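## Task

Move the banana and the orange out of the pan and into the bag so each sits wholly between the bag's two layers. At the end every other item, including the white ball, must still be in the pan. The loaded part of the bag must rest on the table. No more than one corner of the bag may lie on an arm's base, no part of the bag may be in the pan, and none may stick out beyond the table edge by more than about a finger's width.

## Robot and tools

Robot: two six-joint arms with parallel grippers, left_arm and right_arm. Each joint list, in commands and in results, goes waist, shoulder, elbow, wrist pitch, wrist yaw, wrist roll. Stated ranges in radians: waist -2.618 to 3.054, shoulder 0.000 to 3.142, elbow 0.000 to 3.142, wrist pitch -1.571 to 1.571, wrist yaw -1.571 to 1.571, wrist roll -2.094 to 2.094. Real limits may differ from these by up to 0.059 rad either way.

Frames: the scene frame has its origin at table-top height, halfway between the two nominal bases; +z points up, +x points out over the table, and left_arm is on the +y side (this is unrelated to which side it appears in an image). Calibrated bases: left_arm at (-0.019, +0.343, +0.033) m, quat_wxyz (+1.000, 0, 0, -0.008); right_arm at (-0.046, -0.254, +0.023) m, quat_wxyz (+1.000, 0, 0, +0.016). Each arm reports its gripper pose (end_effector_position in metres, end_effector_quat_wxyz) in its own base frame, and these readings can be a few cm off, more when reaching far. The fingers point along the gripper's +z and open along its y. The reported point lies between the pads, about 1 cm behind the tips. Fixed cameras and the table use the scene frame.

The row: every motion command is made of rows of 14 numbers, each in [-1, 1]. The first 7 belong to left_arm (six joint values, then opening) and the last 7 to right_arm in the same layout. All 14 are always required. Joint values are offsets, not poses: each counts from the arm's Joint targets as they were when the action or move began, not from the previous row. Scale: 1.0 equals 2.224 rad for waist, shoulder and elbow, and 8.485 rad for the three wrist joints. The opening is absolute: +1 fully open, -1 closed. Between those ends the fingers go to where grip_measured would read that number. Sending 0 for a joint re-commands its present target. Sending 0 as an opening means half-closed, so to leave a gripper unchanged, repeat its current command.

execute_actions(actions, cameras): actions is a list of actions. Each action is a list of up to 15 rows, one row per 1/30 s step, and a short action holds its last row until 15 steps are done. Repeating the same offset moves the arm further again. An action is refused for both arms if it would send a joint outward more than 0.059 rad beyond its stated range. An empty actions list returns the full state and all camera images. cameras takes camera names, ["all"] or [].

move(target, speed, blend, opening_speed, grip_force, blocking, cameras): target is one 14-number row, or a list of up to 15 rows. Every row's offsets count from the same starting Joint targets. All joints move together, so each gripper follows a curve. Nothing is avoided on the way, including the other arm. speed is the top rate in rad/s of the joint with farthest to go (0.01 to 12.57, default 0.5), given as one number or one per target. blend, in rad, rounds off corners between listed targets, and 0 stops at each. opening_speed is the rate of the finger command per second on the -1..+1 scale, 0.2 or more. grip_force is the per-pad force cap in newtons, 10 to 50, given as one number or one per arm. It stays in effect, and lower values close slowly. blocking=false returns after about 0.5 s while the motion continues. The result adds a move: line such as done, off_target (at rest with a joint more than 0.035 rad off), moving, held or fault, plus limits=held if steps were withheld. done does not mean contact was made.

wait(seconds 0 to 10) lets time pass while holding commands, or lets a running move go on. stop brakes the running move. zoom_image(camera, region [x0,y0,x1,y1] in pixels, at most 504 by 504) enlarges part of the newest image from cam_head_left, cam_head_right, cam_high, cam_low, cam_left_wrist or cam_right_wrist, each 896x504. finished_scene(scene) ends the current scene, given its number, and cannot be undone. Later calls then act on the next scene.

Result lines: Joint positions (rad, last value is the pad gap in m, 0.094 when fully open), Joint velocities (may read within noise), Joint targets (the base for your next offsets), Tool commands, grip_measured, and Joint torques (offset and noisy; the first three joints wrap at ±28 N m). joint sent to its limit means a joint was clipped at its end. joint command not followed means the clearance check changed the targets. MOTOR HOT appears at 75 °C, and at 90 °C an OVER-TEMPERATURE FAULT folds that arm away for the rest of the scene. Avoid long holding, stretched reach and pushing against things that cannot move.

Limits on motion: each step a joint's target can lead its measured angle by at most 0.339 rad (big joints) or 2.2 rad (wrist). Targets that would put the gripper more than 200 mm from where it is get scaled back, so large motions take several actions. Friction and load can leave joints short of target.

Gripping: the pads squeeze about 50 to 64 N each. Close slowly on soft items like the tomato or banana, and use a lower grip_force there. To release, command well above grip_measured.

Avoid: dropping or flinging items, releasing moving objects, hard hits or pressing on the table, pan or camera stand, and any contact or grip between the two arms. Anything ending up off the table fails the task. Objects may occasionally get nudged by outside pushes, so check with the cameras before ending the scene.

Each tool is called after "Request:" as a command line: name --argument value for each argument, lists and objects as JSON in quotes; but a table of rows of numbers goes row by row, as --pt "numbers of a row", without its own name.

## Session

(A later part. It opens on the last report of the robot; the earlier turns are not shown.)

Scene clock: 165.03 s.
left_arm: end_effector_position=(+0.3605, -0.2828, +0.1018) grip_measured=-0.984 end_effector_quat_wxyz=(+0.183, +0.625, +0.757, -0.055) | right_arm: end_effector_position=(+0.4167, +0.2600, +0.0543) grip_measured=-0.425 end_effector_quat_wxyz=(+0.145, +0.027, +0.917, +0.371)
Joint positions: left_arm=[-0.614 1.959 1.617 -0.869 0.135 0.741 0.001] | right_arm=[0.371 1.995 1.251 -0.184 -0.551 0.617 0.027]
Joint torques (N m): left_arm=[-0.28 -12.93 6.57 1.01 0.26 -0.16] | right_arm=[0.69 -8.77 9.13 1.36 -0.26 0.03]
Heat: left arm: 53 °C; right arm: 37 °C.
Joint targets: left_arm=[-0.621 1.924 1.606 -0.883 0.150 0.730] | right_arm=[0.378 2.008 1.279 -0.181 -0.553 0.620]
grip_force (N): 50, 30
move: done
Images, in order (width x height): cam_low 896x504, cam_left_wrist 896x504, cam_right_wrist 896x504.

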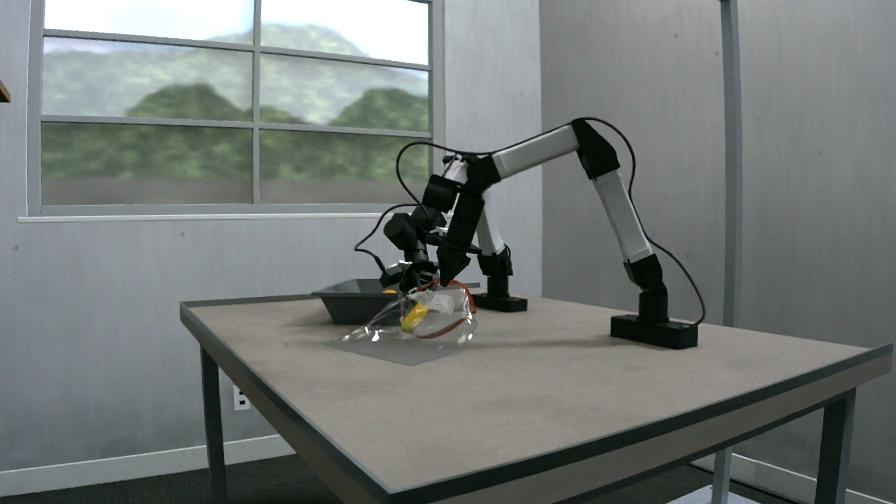

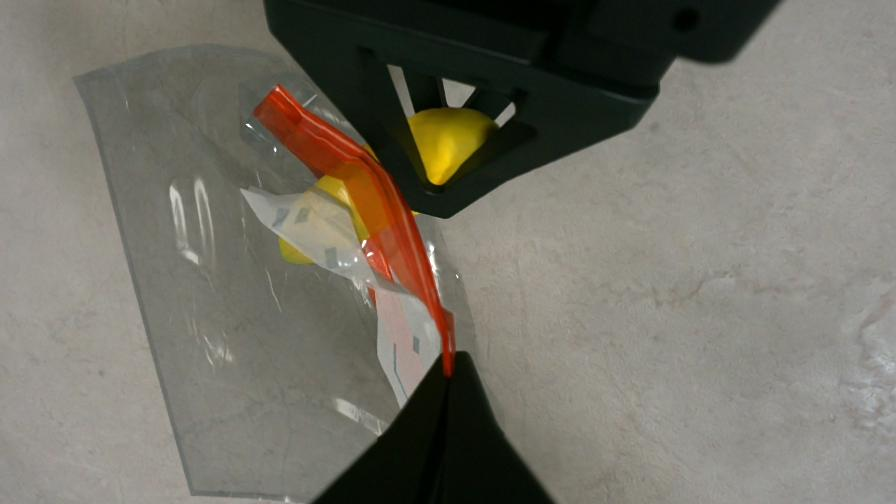

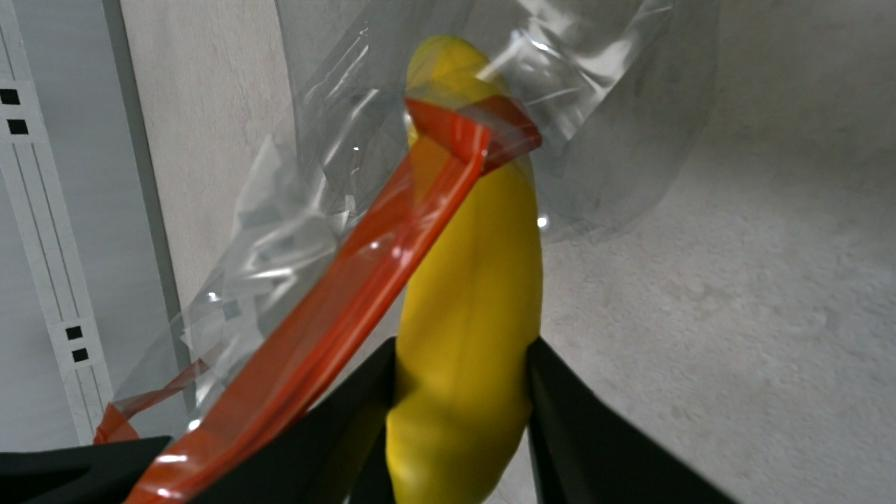

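Request:
move --target '[0,-0.0014,0.0431,-0.0116,0,0,-1,-0.013,-0.0433,-0.2259,0.097,-0.0057,0.0075,-0.6]' --speed 0.2 --cameras '["cam_low","cam_left_wrist","cam_right_wrist"]'

Request:
zoom_image --camera "cam_low" --region '[380, 250, 500, 340]'

Scene clock: 170.77 s.
left_arm: end_effector_position=(+0.3543, -0.2784, +0.1141) grip_measured=-0.984 end_effector_quat_wxyz=(+0.164, +0.626, +0.760, -0.056) | right_arm: end_effector_position=(+0.3906, +0.2507, +0.0395) grip_measured=-0.425 end_effector_quat_wxyz=(+0.276, -0.007, +0.848, +0.452)
Joint positions: left_arm=[-0.614 1.959 1.679 -0.968 0.135 0.741 0.001] | right_arm=[0.359 1.956 0.78 0.617 -0.594 0.678 0.027]
Joint torques (N m): left_arm=[-0.29 -13.12 9.91 0.95 0.27 -0.14] | right_arm=[-0.9 -12.27 4.86 2 -0.24 0.05]
Heat: left arm: 52 °C; right arm: 39 °C.
Joint targets: left_arm=[-0.621 1.920 1.702 -0.982 0.150 0.730] | right_arm=[0.349 1.912 0.777 0.642 -0.602 0.684]
grip_force (N): 50, 30
move: off_target (left_arm, right_arm); left_arm: the shoulder is farthest, 0.038 rad from its target; right_arm: the shoulder is farthest, 0.044 rad from its target
Images, in order (width x height): cam_low 896x504, cam_left_wrist 896x504, cam_right_wrist 896x504.

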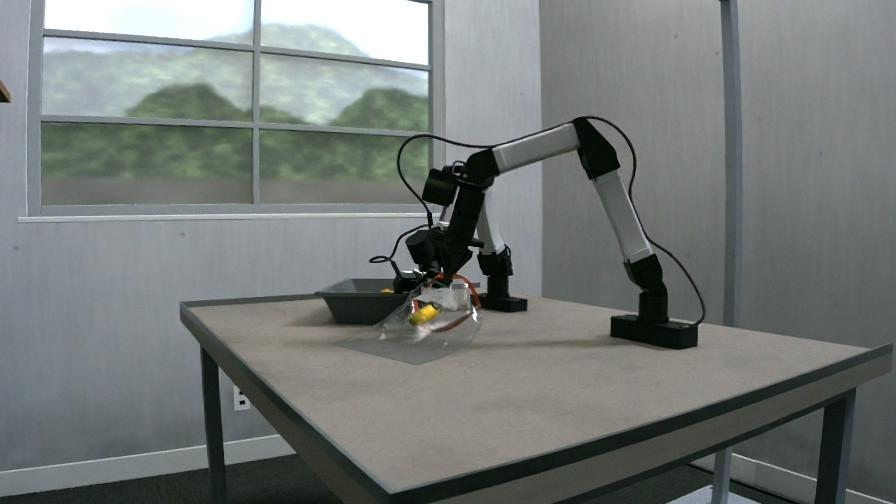

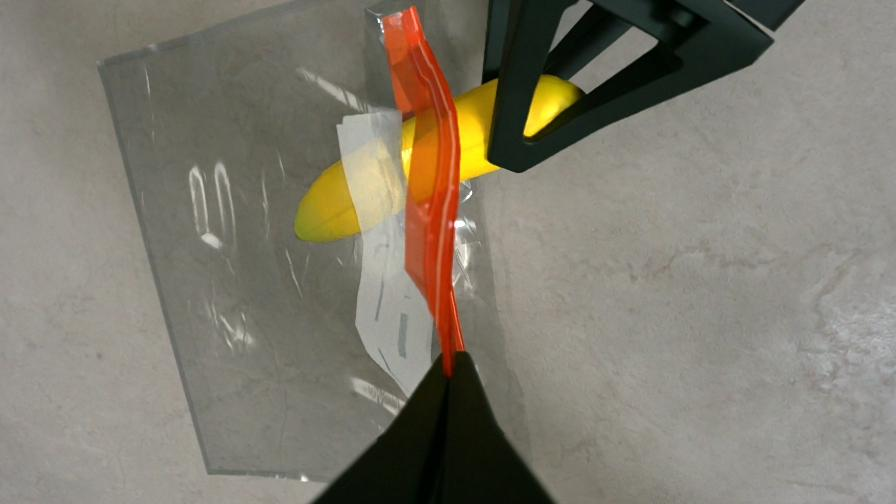

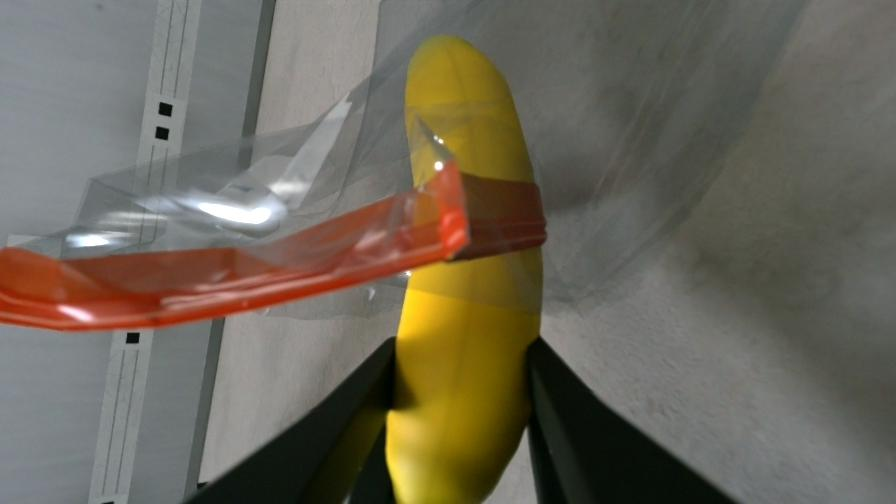

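Scaled by 4.200 from the camera's 896x504 image, which has a finer 1280x720 frame.

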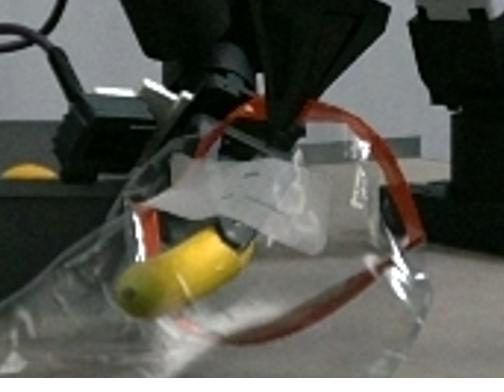

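Request:
move --target '[0,0,0,0,0,0,-1,0.0045,0.0522,0.1001,-0.0125,0,0,-0.6]' --speed 0.08 --cameras '["cam_low","cam_left_wrist","cam_right_wrist"]'

Request:
zoom_image --camera "cam_low" --region '[380, 250, 500, 340]'

Scene clock: 174.40 s.
left_arm: end_effector_position=(+0.3543, -0.2784, +0.1141) grip_measured=-0.984 end_effector_quat_wxyz=(+0.164, +0.626, +0.760, -0.056) | right_arm: end_effector_position=(+0.4329, +0.2667, +0.0636) grip_measured=-0.424 end_effector_quat_wxyz=(+0.294, -0.015, +0.838, +0.459)
Joint positions: left_arm=[-0.614 1.959 1.679 -0.968 0.135 0.741 0.001] | right_arm=[0.359 2.015 0.973 0.529 -0.595 0.678 0.027]
Joint torques (N m): left_arm=[-0.27 -13.12 9.92 0.94 0.27 -0.15] | right_arm=[0.05 -8.35 8.25 1.84 -0.23 0.06]
Heat: left arm: 51 °C; right arm: 39 °C.
Joint targets: left_arm=[-0.621 1.920 1.702 -0.982 0.150 0.731] | right_arm=[0.359 2.028 1.000 0.536 -0.602 0.684]
grip_force (N): 50, 30
move: off_target (left_arm); left_arm: the shoulder is farthest, 0.039 rad from its target
Images, in order (width x height): cam_low 896x504, cam_left_wrist 896x504, cam_right_wrist 896x504.

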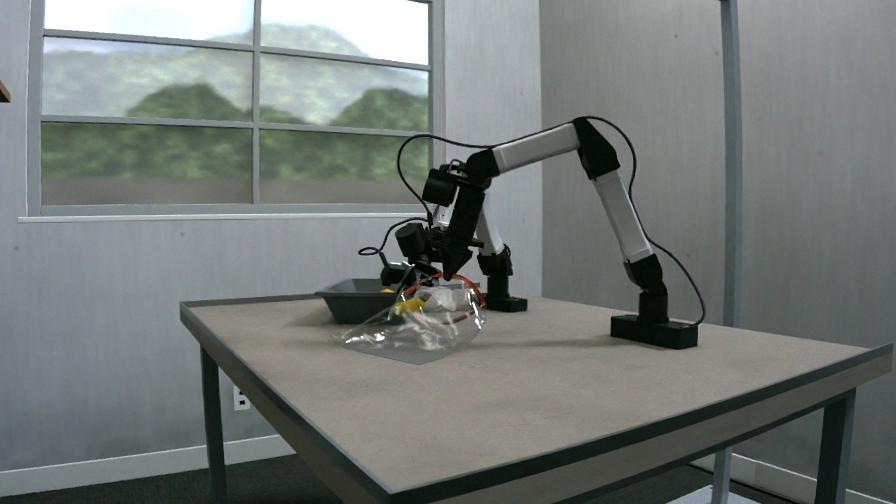

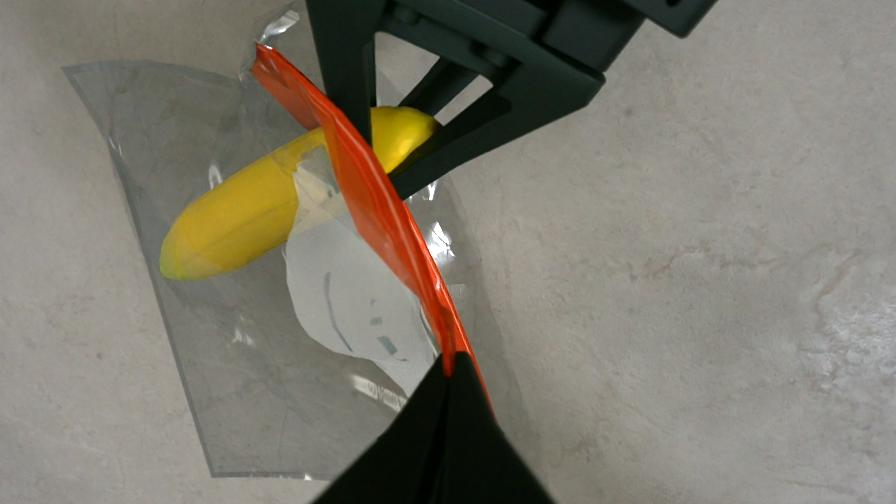

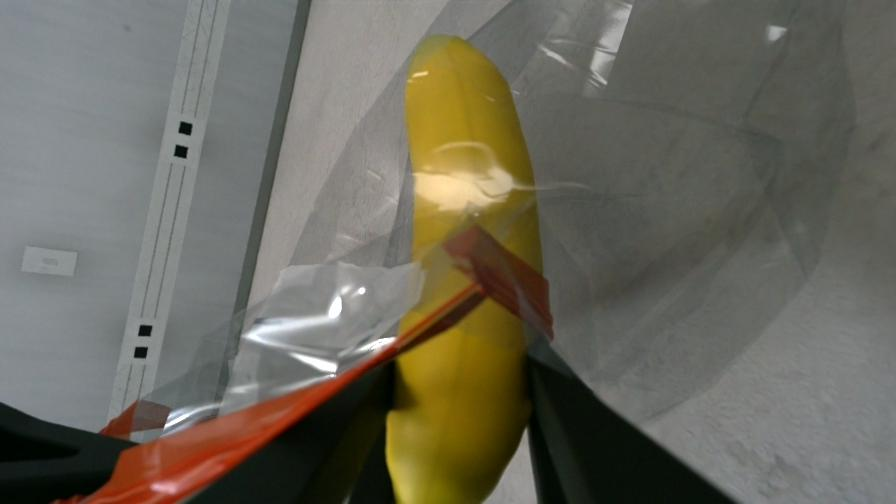

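Scaled by 4.200 from the camera's 896x504 image, which has a finer 1280x720 frame.

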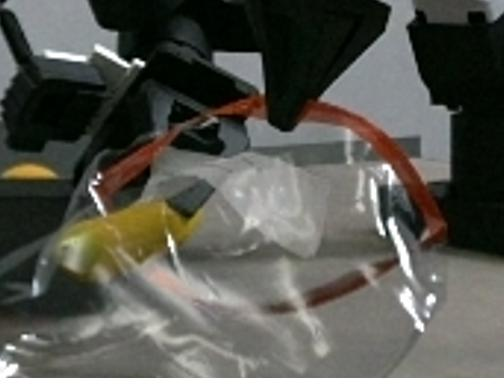

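Request:
move --target '[0,0,0,0,0,0,-1,0.0036,0.0621,0.0497,0.0032,0,0,-0.6]' --speed 0.08 --cameras '["cam_low","cam_left_wrist","cam_right_wrist"]'

Request:
zoom_image --camera "cam_low" --region '[360, 250, 500, 360]'

Scene clock: 176.93 s.
left_arm: end_effector_position=(+0.3543, -0.2784, +0.1141) grip_measured=-0.984 end_effector_quat_wxyz=(+0.164, +0.626, +0.760, -0.056) | right_arm: end_effector_position=(+0.4563, +0.2755, +0.0384) grip_measured=-0.424 end_effector_quat_wxyz=(+0.288, -0.013, +0.842, +0.457)
Joint positions: left_arm=[-0.614 1.959 1.679 -0.968 0.135 0.741 0.001] | right_arm=[0.359 2.152 1.084 0.54 -0.595 0.678 0.027]
Joint torques (N m): left_arm=[-0.29 -13.09 9.91 0.93 0.26 -0.15] | right_arm=[0.84 -9.21 8.09 1.94 -0.23 0.06]
Heat: left arm: 51 °C; right arm: 39 °C.
Joint targets: left_arm=[-0.621 1.920 1.702 -0.982 0.150 0.730] | right_arm=[0.367 2.166 1.110 0.563 -0.602 0.684]
grip_force (N): 50, 30
move: off_target (left_arm); left_arm: the shoulder is farthest, 0.039 rad from its target
Images, in order (width x height): cam_low 896x504, cam_left_wrist 896x504, cam_right_wrist 896x504.

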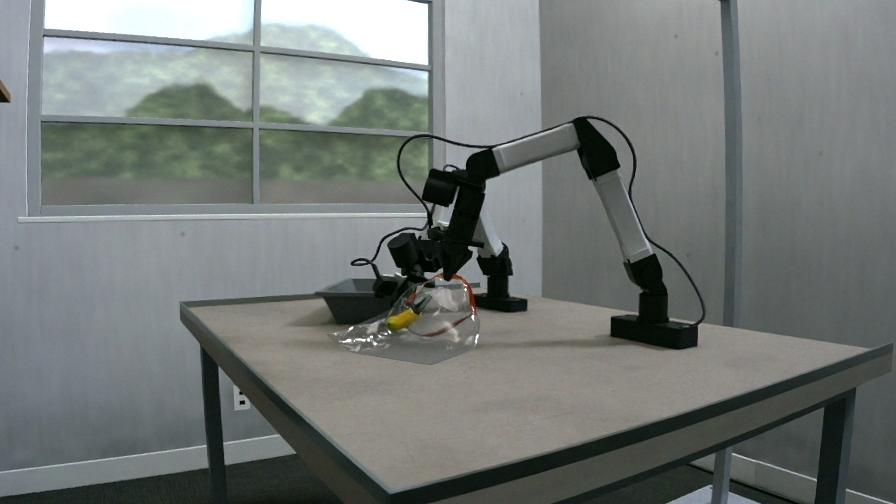

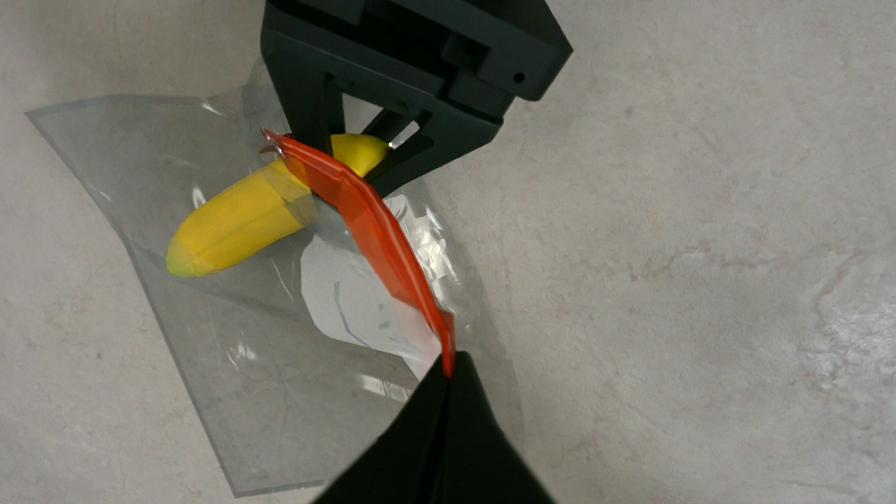

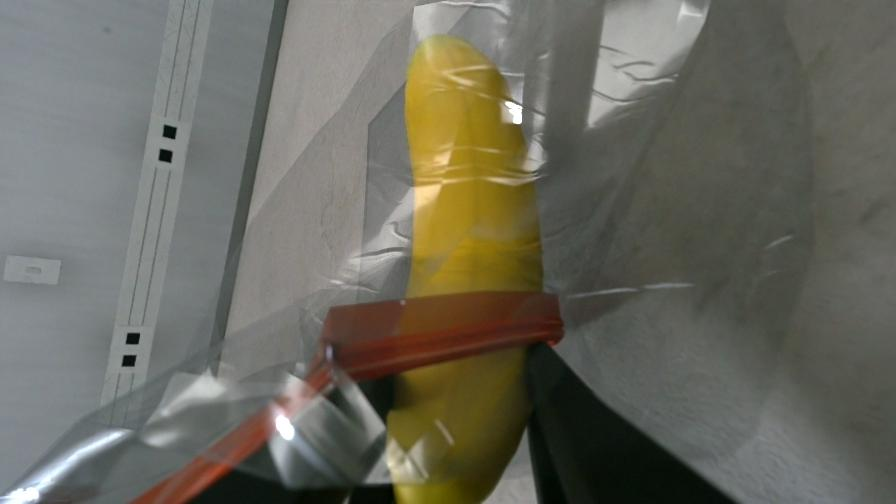

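Scaled by 3.600 from the camera's 896x504 image, which has a finer 1280x720 frame.

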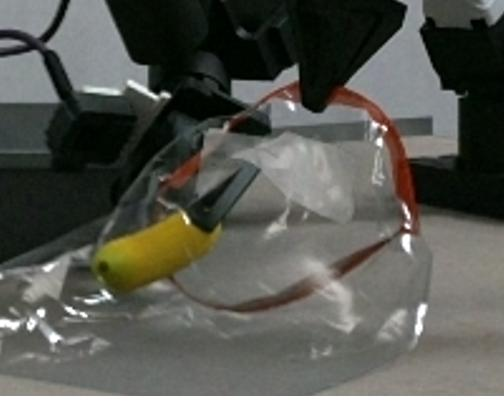

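Request:
move --pt "0 0 0 0 0 0 -1 0.003 0.0250 0.004 0.006 0 0 -0.6" --pt "0 0 0 0 0 0 -1 0.003 0.0250 0.004 0.006 0 0 -0.1" --speed 0.1 --opening_speed 0.3 --cameras '["cam_low","cam_left_wrist","cam_right_wrist"]'

Request:
wait --seconds 0.7 --cameras '["cam_low","cam_left_wrist","cam_right_wrist"]'

Request:
zoom_image --camera "cam_low" --region '[360, 250, 500, 360]'

Scene clock: 180.23 s.
left_arm: end_effector_position=(+0.3543, -0.2784, +0.1141) grip_measured=-0.984 end_effector_quat_wxyz=(+0.164, +0.626, +0.761, -0.056) | right_arm: end_effector_position=(+0.4597, +0.2820, +0.0291) grip_measured=-0.101 end_effector_quat_wxyz=(+0.294, -0.020, +0.837, +0.461)
Joint positions: left_arm=[-0.614 1.959 1.679 -0.968 0.135 0.741 0.001] | right_arm=[0.368 2.202 1.099 0.596 -0.596 0.678 0.042]
Joint torques (N m): left_arm=[-0.28 -13.14 9.91 0.95 0.29 -0.15] | right_arm=[0.61 -8.91 7.41 1.93 -0.22 0.05]
Heat: left arm: 51 °C; right arm: 40 °C.
Joint targets: left_arm=[-0.621 1.920 1.702 -0.982 0.150 0.730] | right_arm=[0.374 2.222 1.119 0.614 -0.602 0.684]
grip_force (N): 50, 30
move: off_target (left_arm); left_arm: the shoulder is farthest, 0.039 rad from its target
Images, in order (width x height): cam_low 896x504, cam_left_wrist 896x504, cam_right_wrist 896x504.

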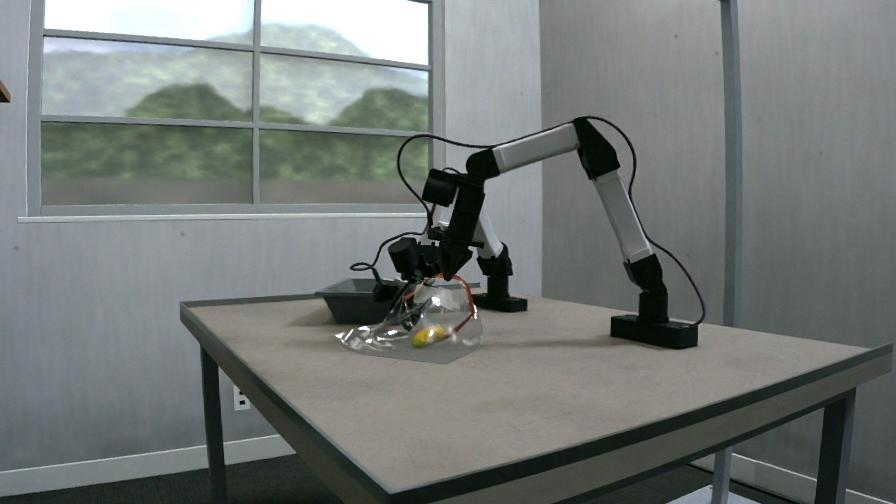

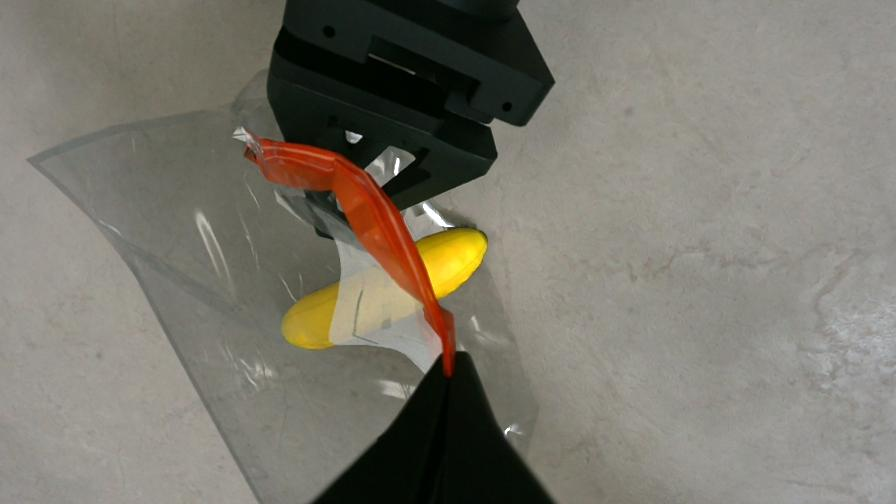

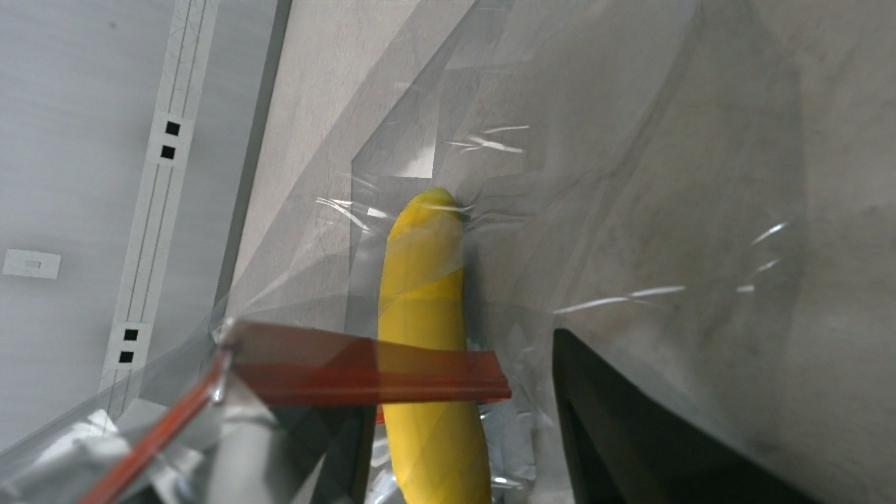

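Scene clock: 180.93 s.
left_arm: end_effector_position=(+0.3543, -0.2784, +0.1141) grip_measured=-0.984 end_effector_quat_wxyz=(+0.164, +0.626, +0.761, -0.056) | right_arm: end_effector_position=(+0.4597, +0.2820, +0.0291) grip_measured=-0.101 end_effector_quat_wxyz=(+0.294, -0.020, +0.837, +0.461)
Joint positions: left_arm=[-0.614 1.959 1.679 -0.968 0.135 0.741 0.001] | right_arm=[0.368 2.202 1.099 0.596 -0.596 0.678 0.042]
Joint torques (N m): left_arm=[-0.31 -13.12 9.85 0.94 0.28 -0.14] | right_arm=[0.58 -8.9 7.42 1.94 -0.22 0.06]
Heat: left arm: 51 °C; right arm: 40 °C.
Joint targets: left_arm=[-0.621 1.920 1.702 -0.982 0.150 0.730] | right_arm=[0.374 2.222 1.119 0.614 -0.602 0.684]
Tool commands: left_gripper/opening=-1.0 right_gripper/opening=-0.1
grip_force (N): 50, 30
wait: 0.70 s; at rest by 0.17 s
Images, in order (width x height): cam_low 896x504, cam_left_wrist 896x504, cam_right_wrist 896x504.

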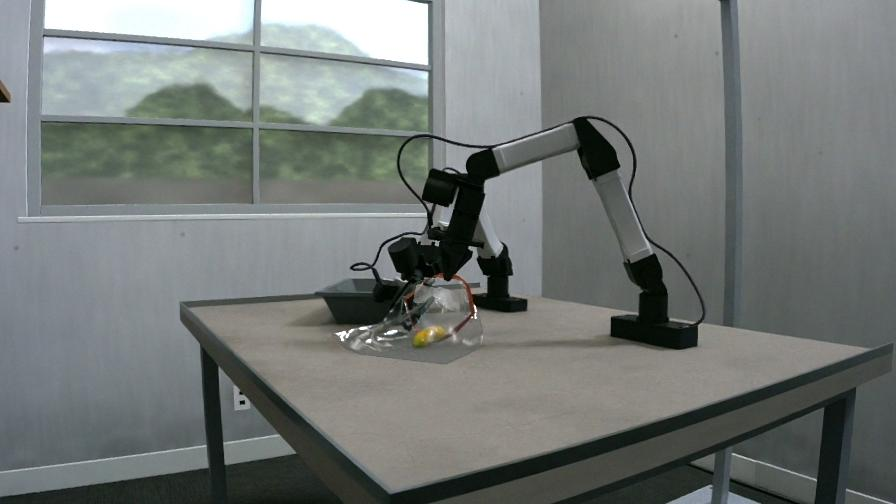

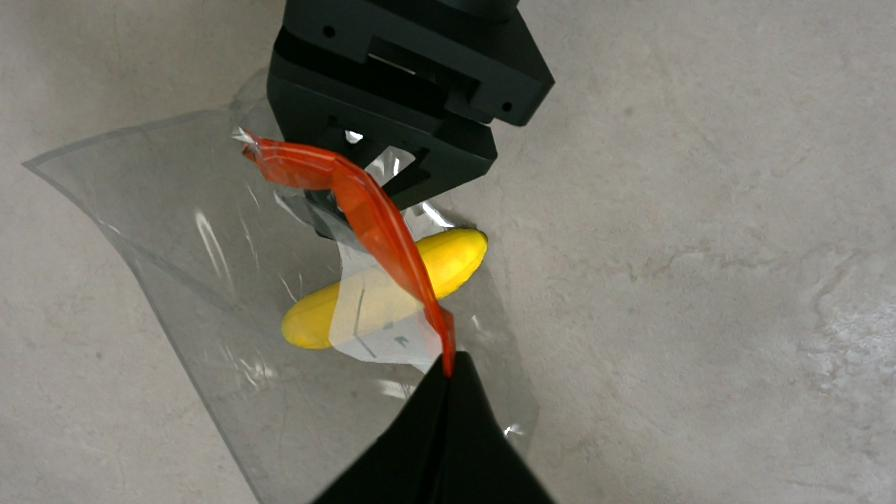

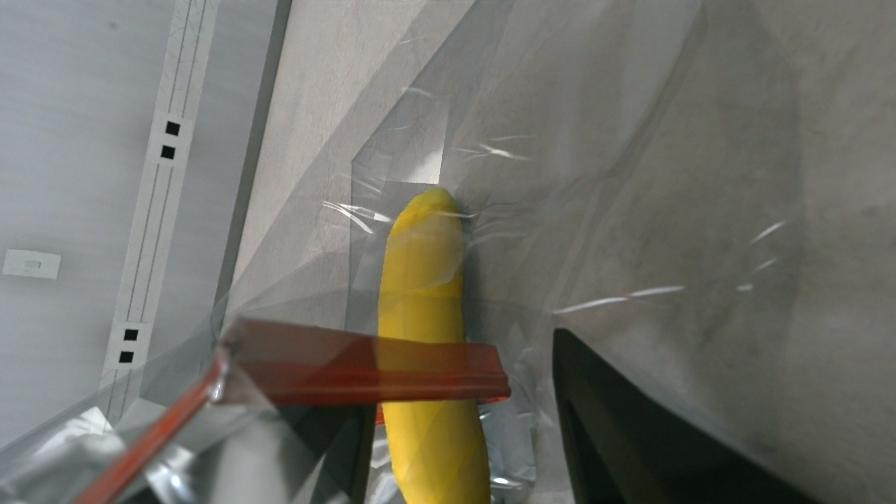

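Scaled by 3.600 from the camera's 896x504 image, which has a finer 1280x720 frame.

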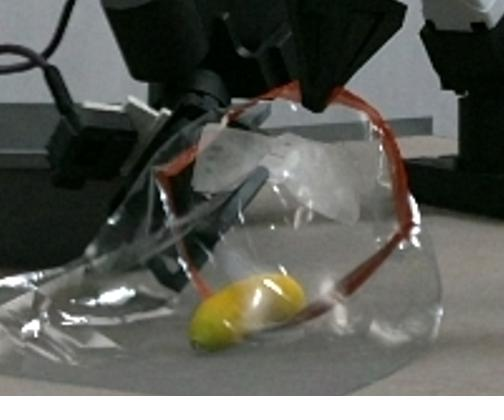

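Request:
move --target '[0,0,0,0,0,0,-1,-0.0112,-0.1394,-0.1538,0.0033,0,0,-0.1]' --speed 0.15 --cameras '["cam_high","cam_low","cam_left_wrist","cam_right_wrist"]'

Request:
zoom_image --camera "cam_low" --region '[360, 250, 500, 360]'

Request:
zoom_image --camera "cam_left_wrist" --region '[150, 100, 550, 500]'

Scene clock: 184.03 s.
left_arm: end_effector_position=(+0.3542, -0.2783, +0.1141) grip_measured=-0.984 end_effector_quat_wxyz=(+0.164, +0.626, +0.761, -0.056) | right_arm: end_effector_position=(+0.3927, +0.2506, +0.0432) grip_measured=-0.101 end_effector_quat_wxyz=(+0.282, -0.009, +0.845, +0.454)
Joint positions: left_arm=[-0.614 1.959 1.679 -0.969 0.135 0.741 0.001] | right_arm=[0.357 1.953 0.781 0.627 -0.596 0.678 0.042]
Joint torques (N m): left_arm=[-0.29 -13.12 9.89 0.95 0.27 -0.16] | right_arm=[-0.73 -12 4.75 1.88 -0.23 0.05]
Heat: left arm: 51 °C; right arm: 40 °C.
Joint targets: left_arm=[-0.621 1.920 1.702 -0.982 0.150 0.730] | right_arm=[0.349 1.912 0.777 0.642 -0.602 0.684]
grip_force (N): 50, 30
move: off_target (left_arm, right_arm); left_arm: the shoulder is farthest, 0.039 rad from its target; right_arm: the shoulder is farthest, 0.041 rad from its target
Images, in order (width x height): cam_high 896x504, cam_low 896x504, cam_left_wrist 896x504, cam_right_wrist 896x504.

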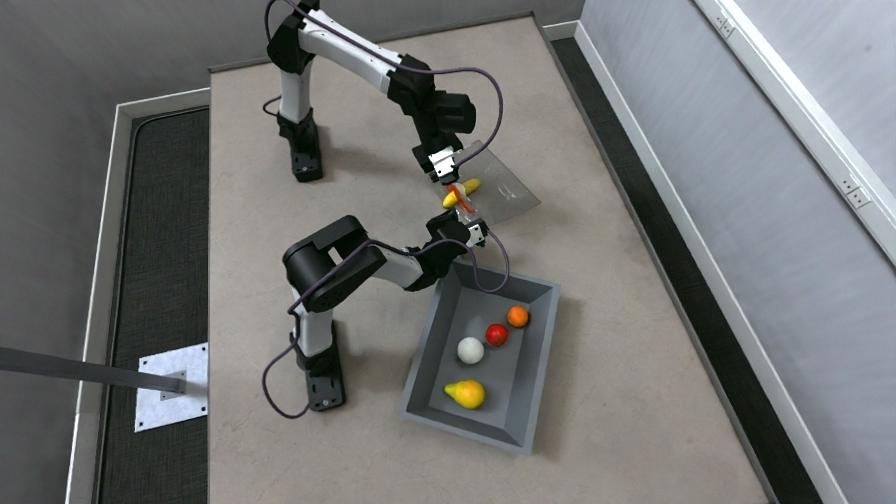

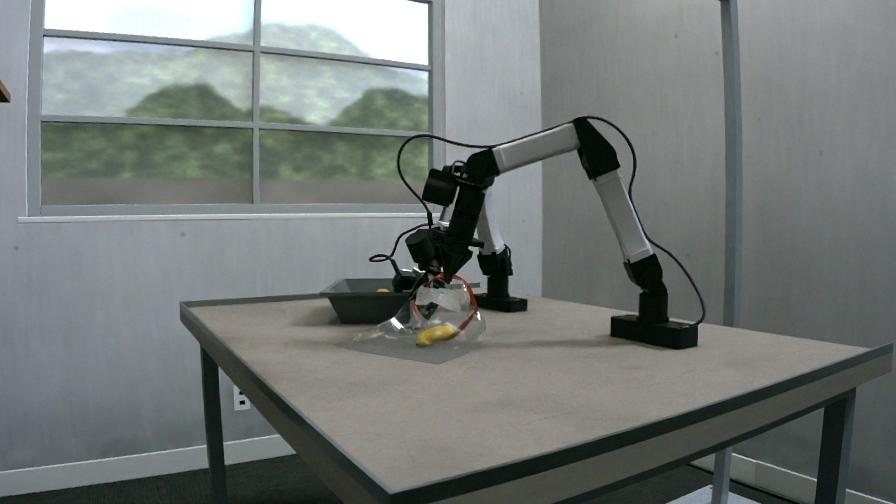

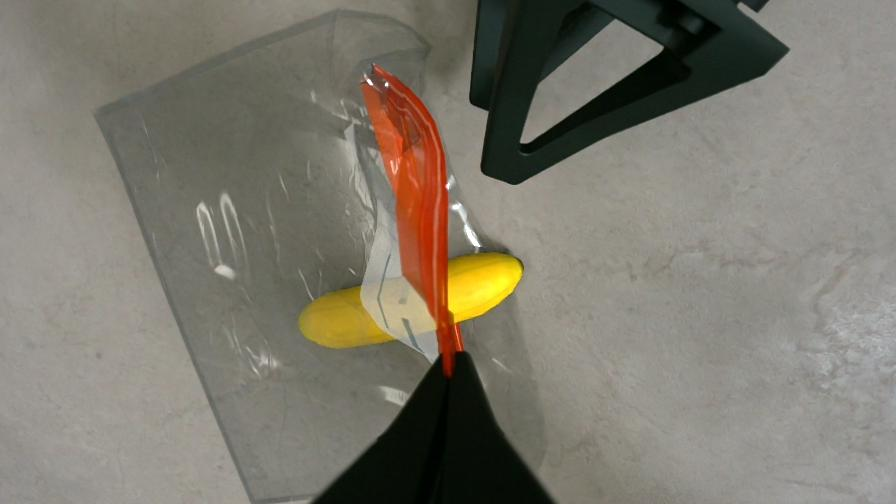

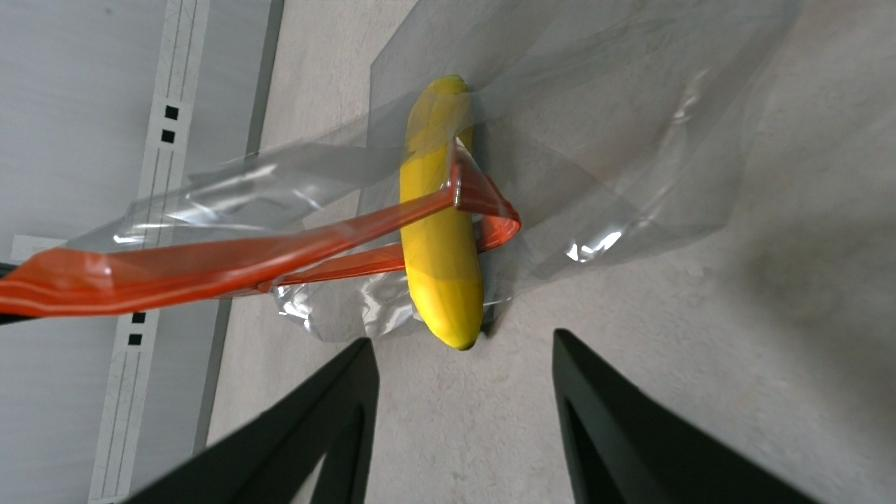

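Scaled by 3.600 from the camera's 896x504 image, which has a finer 1280x720 frame.

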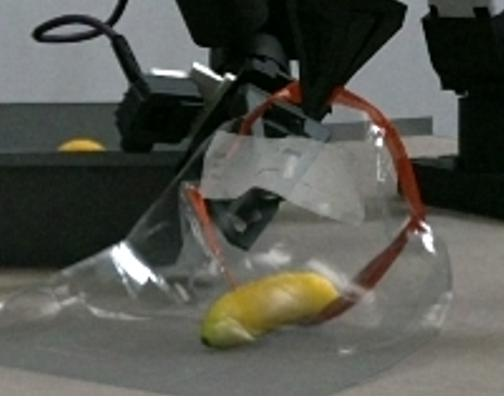

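Scaled by 1.260 from the camera's 896x504 image, which has a finer 1280x720 frame.

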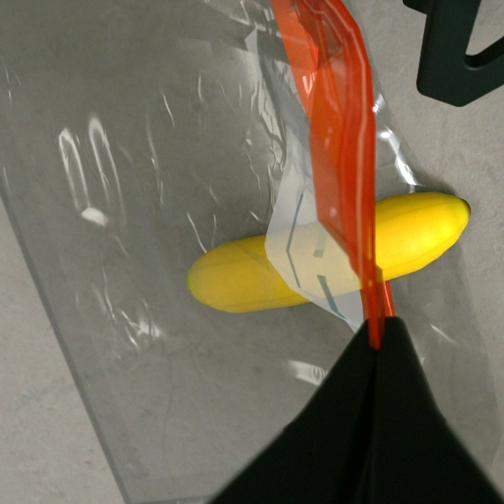

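Request:
move --target '[0,0,0,0,0,0,-1,0.0615,0.0354,-0.0895,0.0372,0.0143,0.0085,-1]' --speed 0.15 --opening_speed 0.8 --cameras '["cam_high","cam_low","cam_left_wrist","cam_right_wrist"]'

Scene clock: 188.10 s.
left_arm: end_effector_position=(+0.3542, -0.2783, +0.1141) grip_measured=-0.984 end_effector_quat_wxyz=(+0.164, +0.626, +0.761, -0.056) | right_arm: end_effector_position=(+0.3434, +0.2709, +0.0233) grip_measured=-0.990 end_effector_quat_wxyz=(+0.298, -0.016, +0.835, +0.463)
Joint positions: left_arm=[-0.614 1.959 1.679 -0.969 0.135 0.741 0.001] | right_arm=[0.48 1.979 0.581 0.936 -0.49 0.749 0]
Joint torques (N m): left_arm=[-0.34 -13.12 9.91 0.95 0.28 -0.14] | right_arm=[0.65 -6.64 3.86 1.98 -0.07 0.07]
Heat: left arm: 50 °C; right arm: 40 °C.
Joint targets: left_arm=[-0.621 1.920 1.702 -0.982 0.150 0.730] | right_arm=[0.486 1.991 0.578 0.958 -0.480 0.756]
grip_force (N): 50, 30
move: off_target (left_arm); left_arm: the shoulder is farthest, 0.039 rad from its target
Images, in order (width x height): cam_high 896x504, cam_low 896x504, cam_left_wrist 896x504, cam_right_wrist 896x504.

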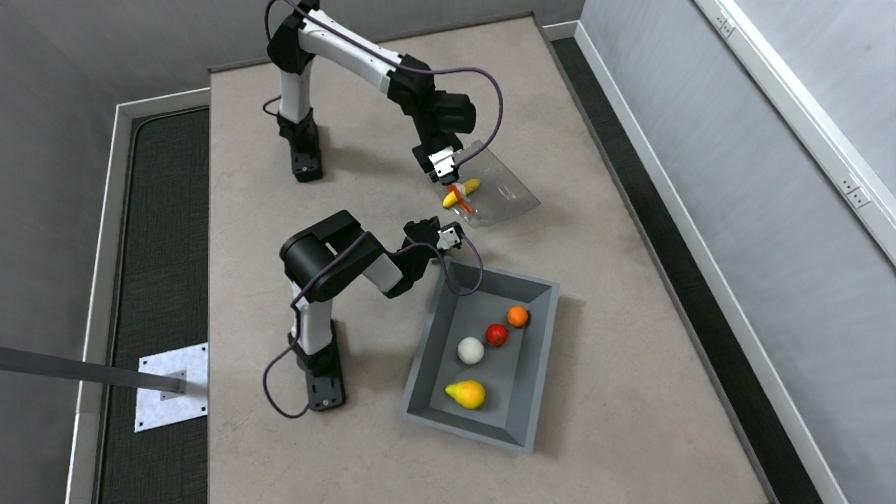

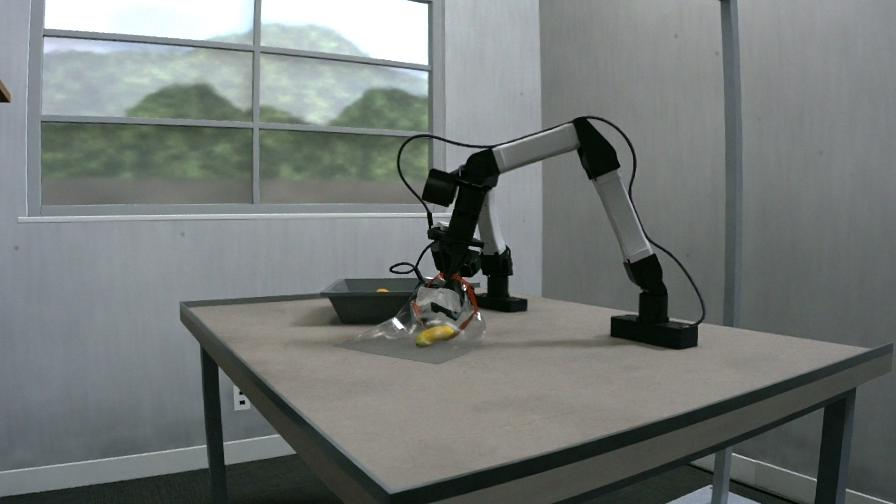

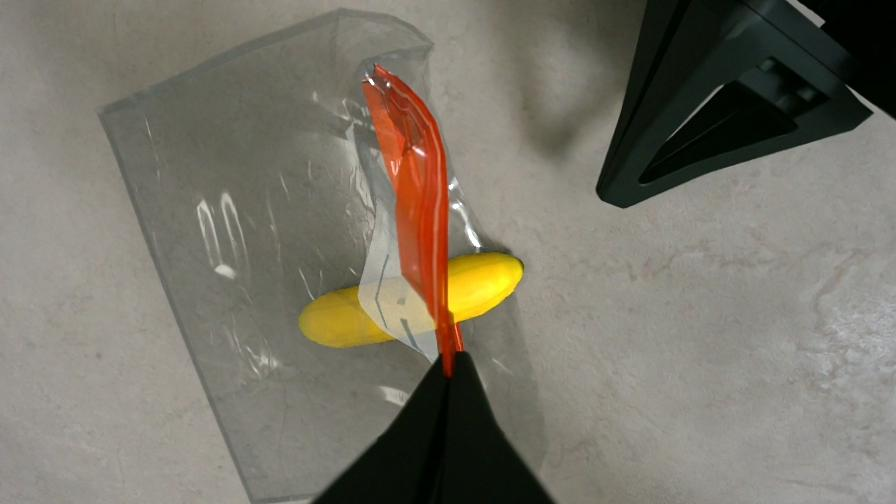

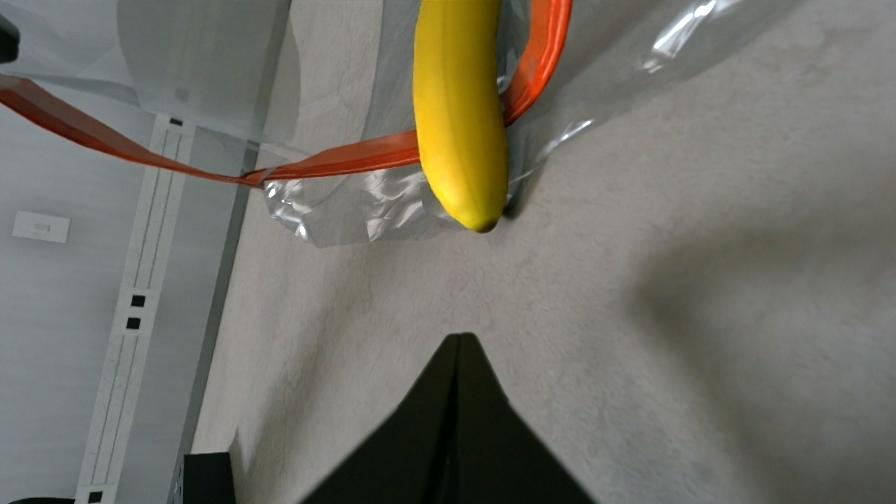

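Request:
move --pt "0 0 0 0 0 0 -1 0.0021 0.0624 0.1089 -0.0121 0.0006 0 -1" --pt "0 0 0 0 0 0 -1 0.0039 0.1059 0.2045 -0.0257 0.0011 0.0005 -1" --speed 0.15 --blend 0.03 --cameras '["cam_low","cam_left_wrist","cam_right_wrist"]'

Request:
zoom_image --camera "cam_low" --region '[360, 250, 500, 360]'

Scene clock: 192.53 s.
left_arm: end_effector_position=(+0.3541, -0.2782, +0.1140) grip_measured=-0.984 end_effector_quat_wxyz=(+0.164, +0.626, +0.761, -0.056) | right_arm: end_effector_position=(+0.4275, +0.3175, +0.0160) grip_measured=-0.990 end_effector_quat_wxyz=(+0.297, -0.014, +0.836, +0.461)
Joint positions: left_arm=[-0.614 1.959 1.679 -0.969 0.135 0.741 0.001] | right_arm=[0.487 2.212 1.01 0.737 -0.48 0.754 0]
Joint torques (N m): left_arm=[-0.31 -13.11 9.88 0.95 0.27 -0.14] | right_arm=[0.83 -9.06 7.24 1.86 -0.04 0.06]
Heat: left arm: 50 °C; right arm: 40 °C.
Joint targets: left_arm=[-0.621 1.920 1.702 -0.982 0.150 0.730] | right_arm=[0.495 2.226 1.033 0.740 -0.471 0.760]
grip_force (N): 50, 30
move: off_target (left_arm); left_arm: the shoulder is farthest, 0.039 rad from its target
Images, in order (width x height): cam_low 896x504, cam_left_wrist 896x504, cam_right_wrist 896x504.

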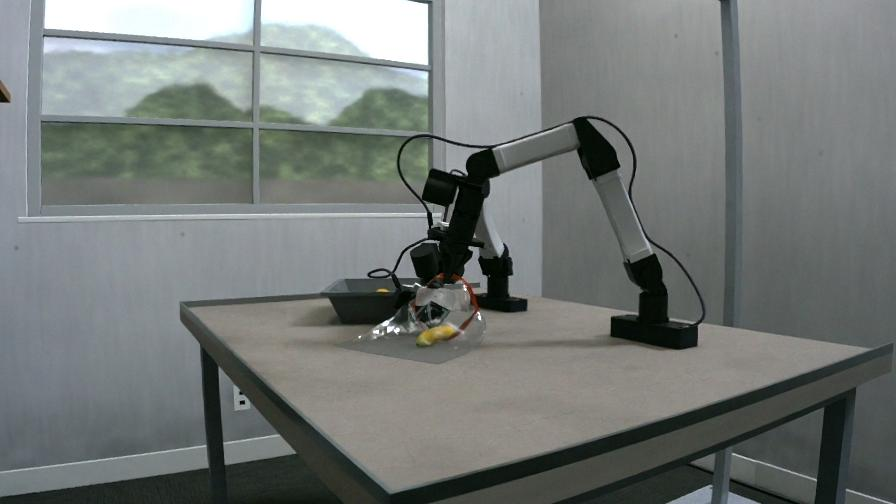

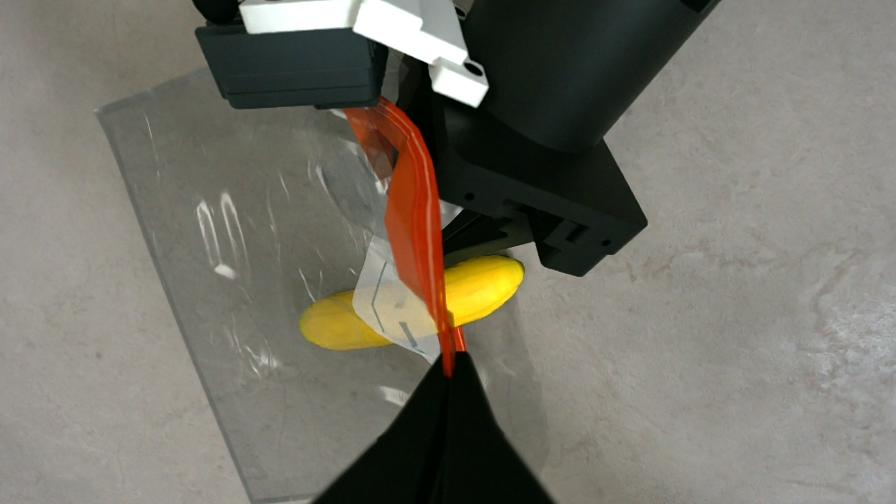

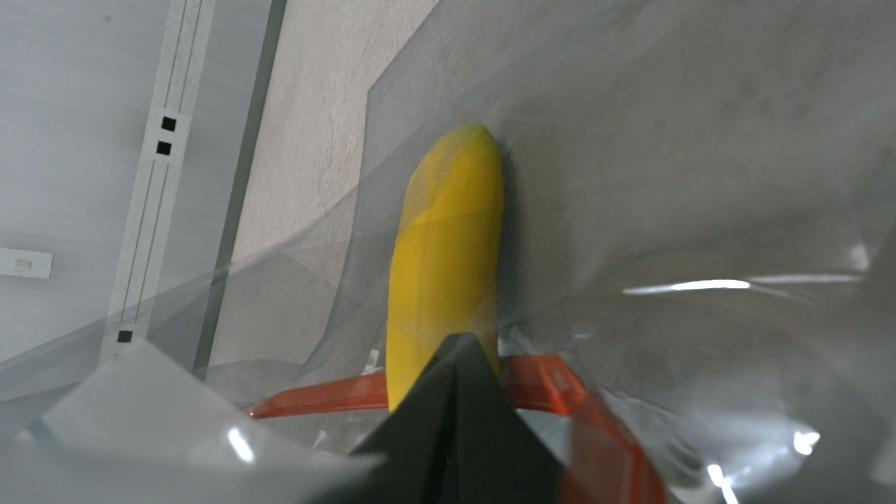

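Scaled by 3.600 from the camera's 896x504 image, which has a finer 1280x720 frame.

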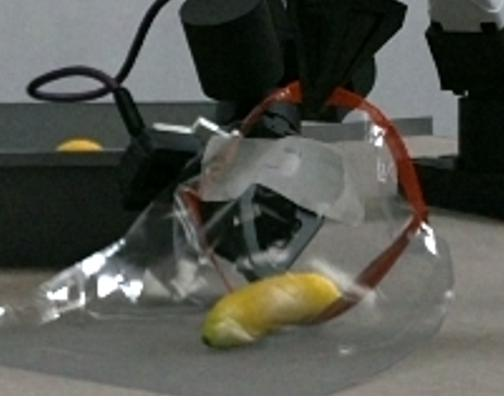

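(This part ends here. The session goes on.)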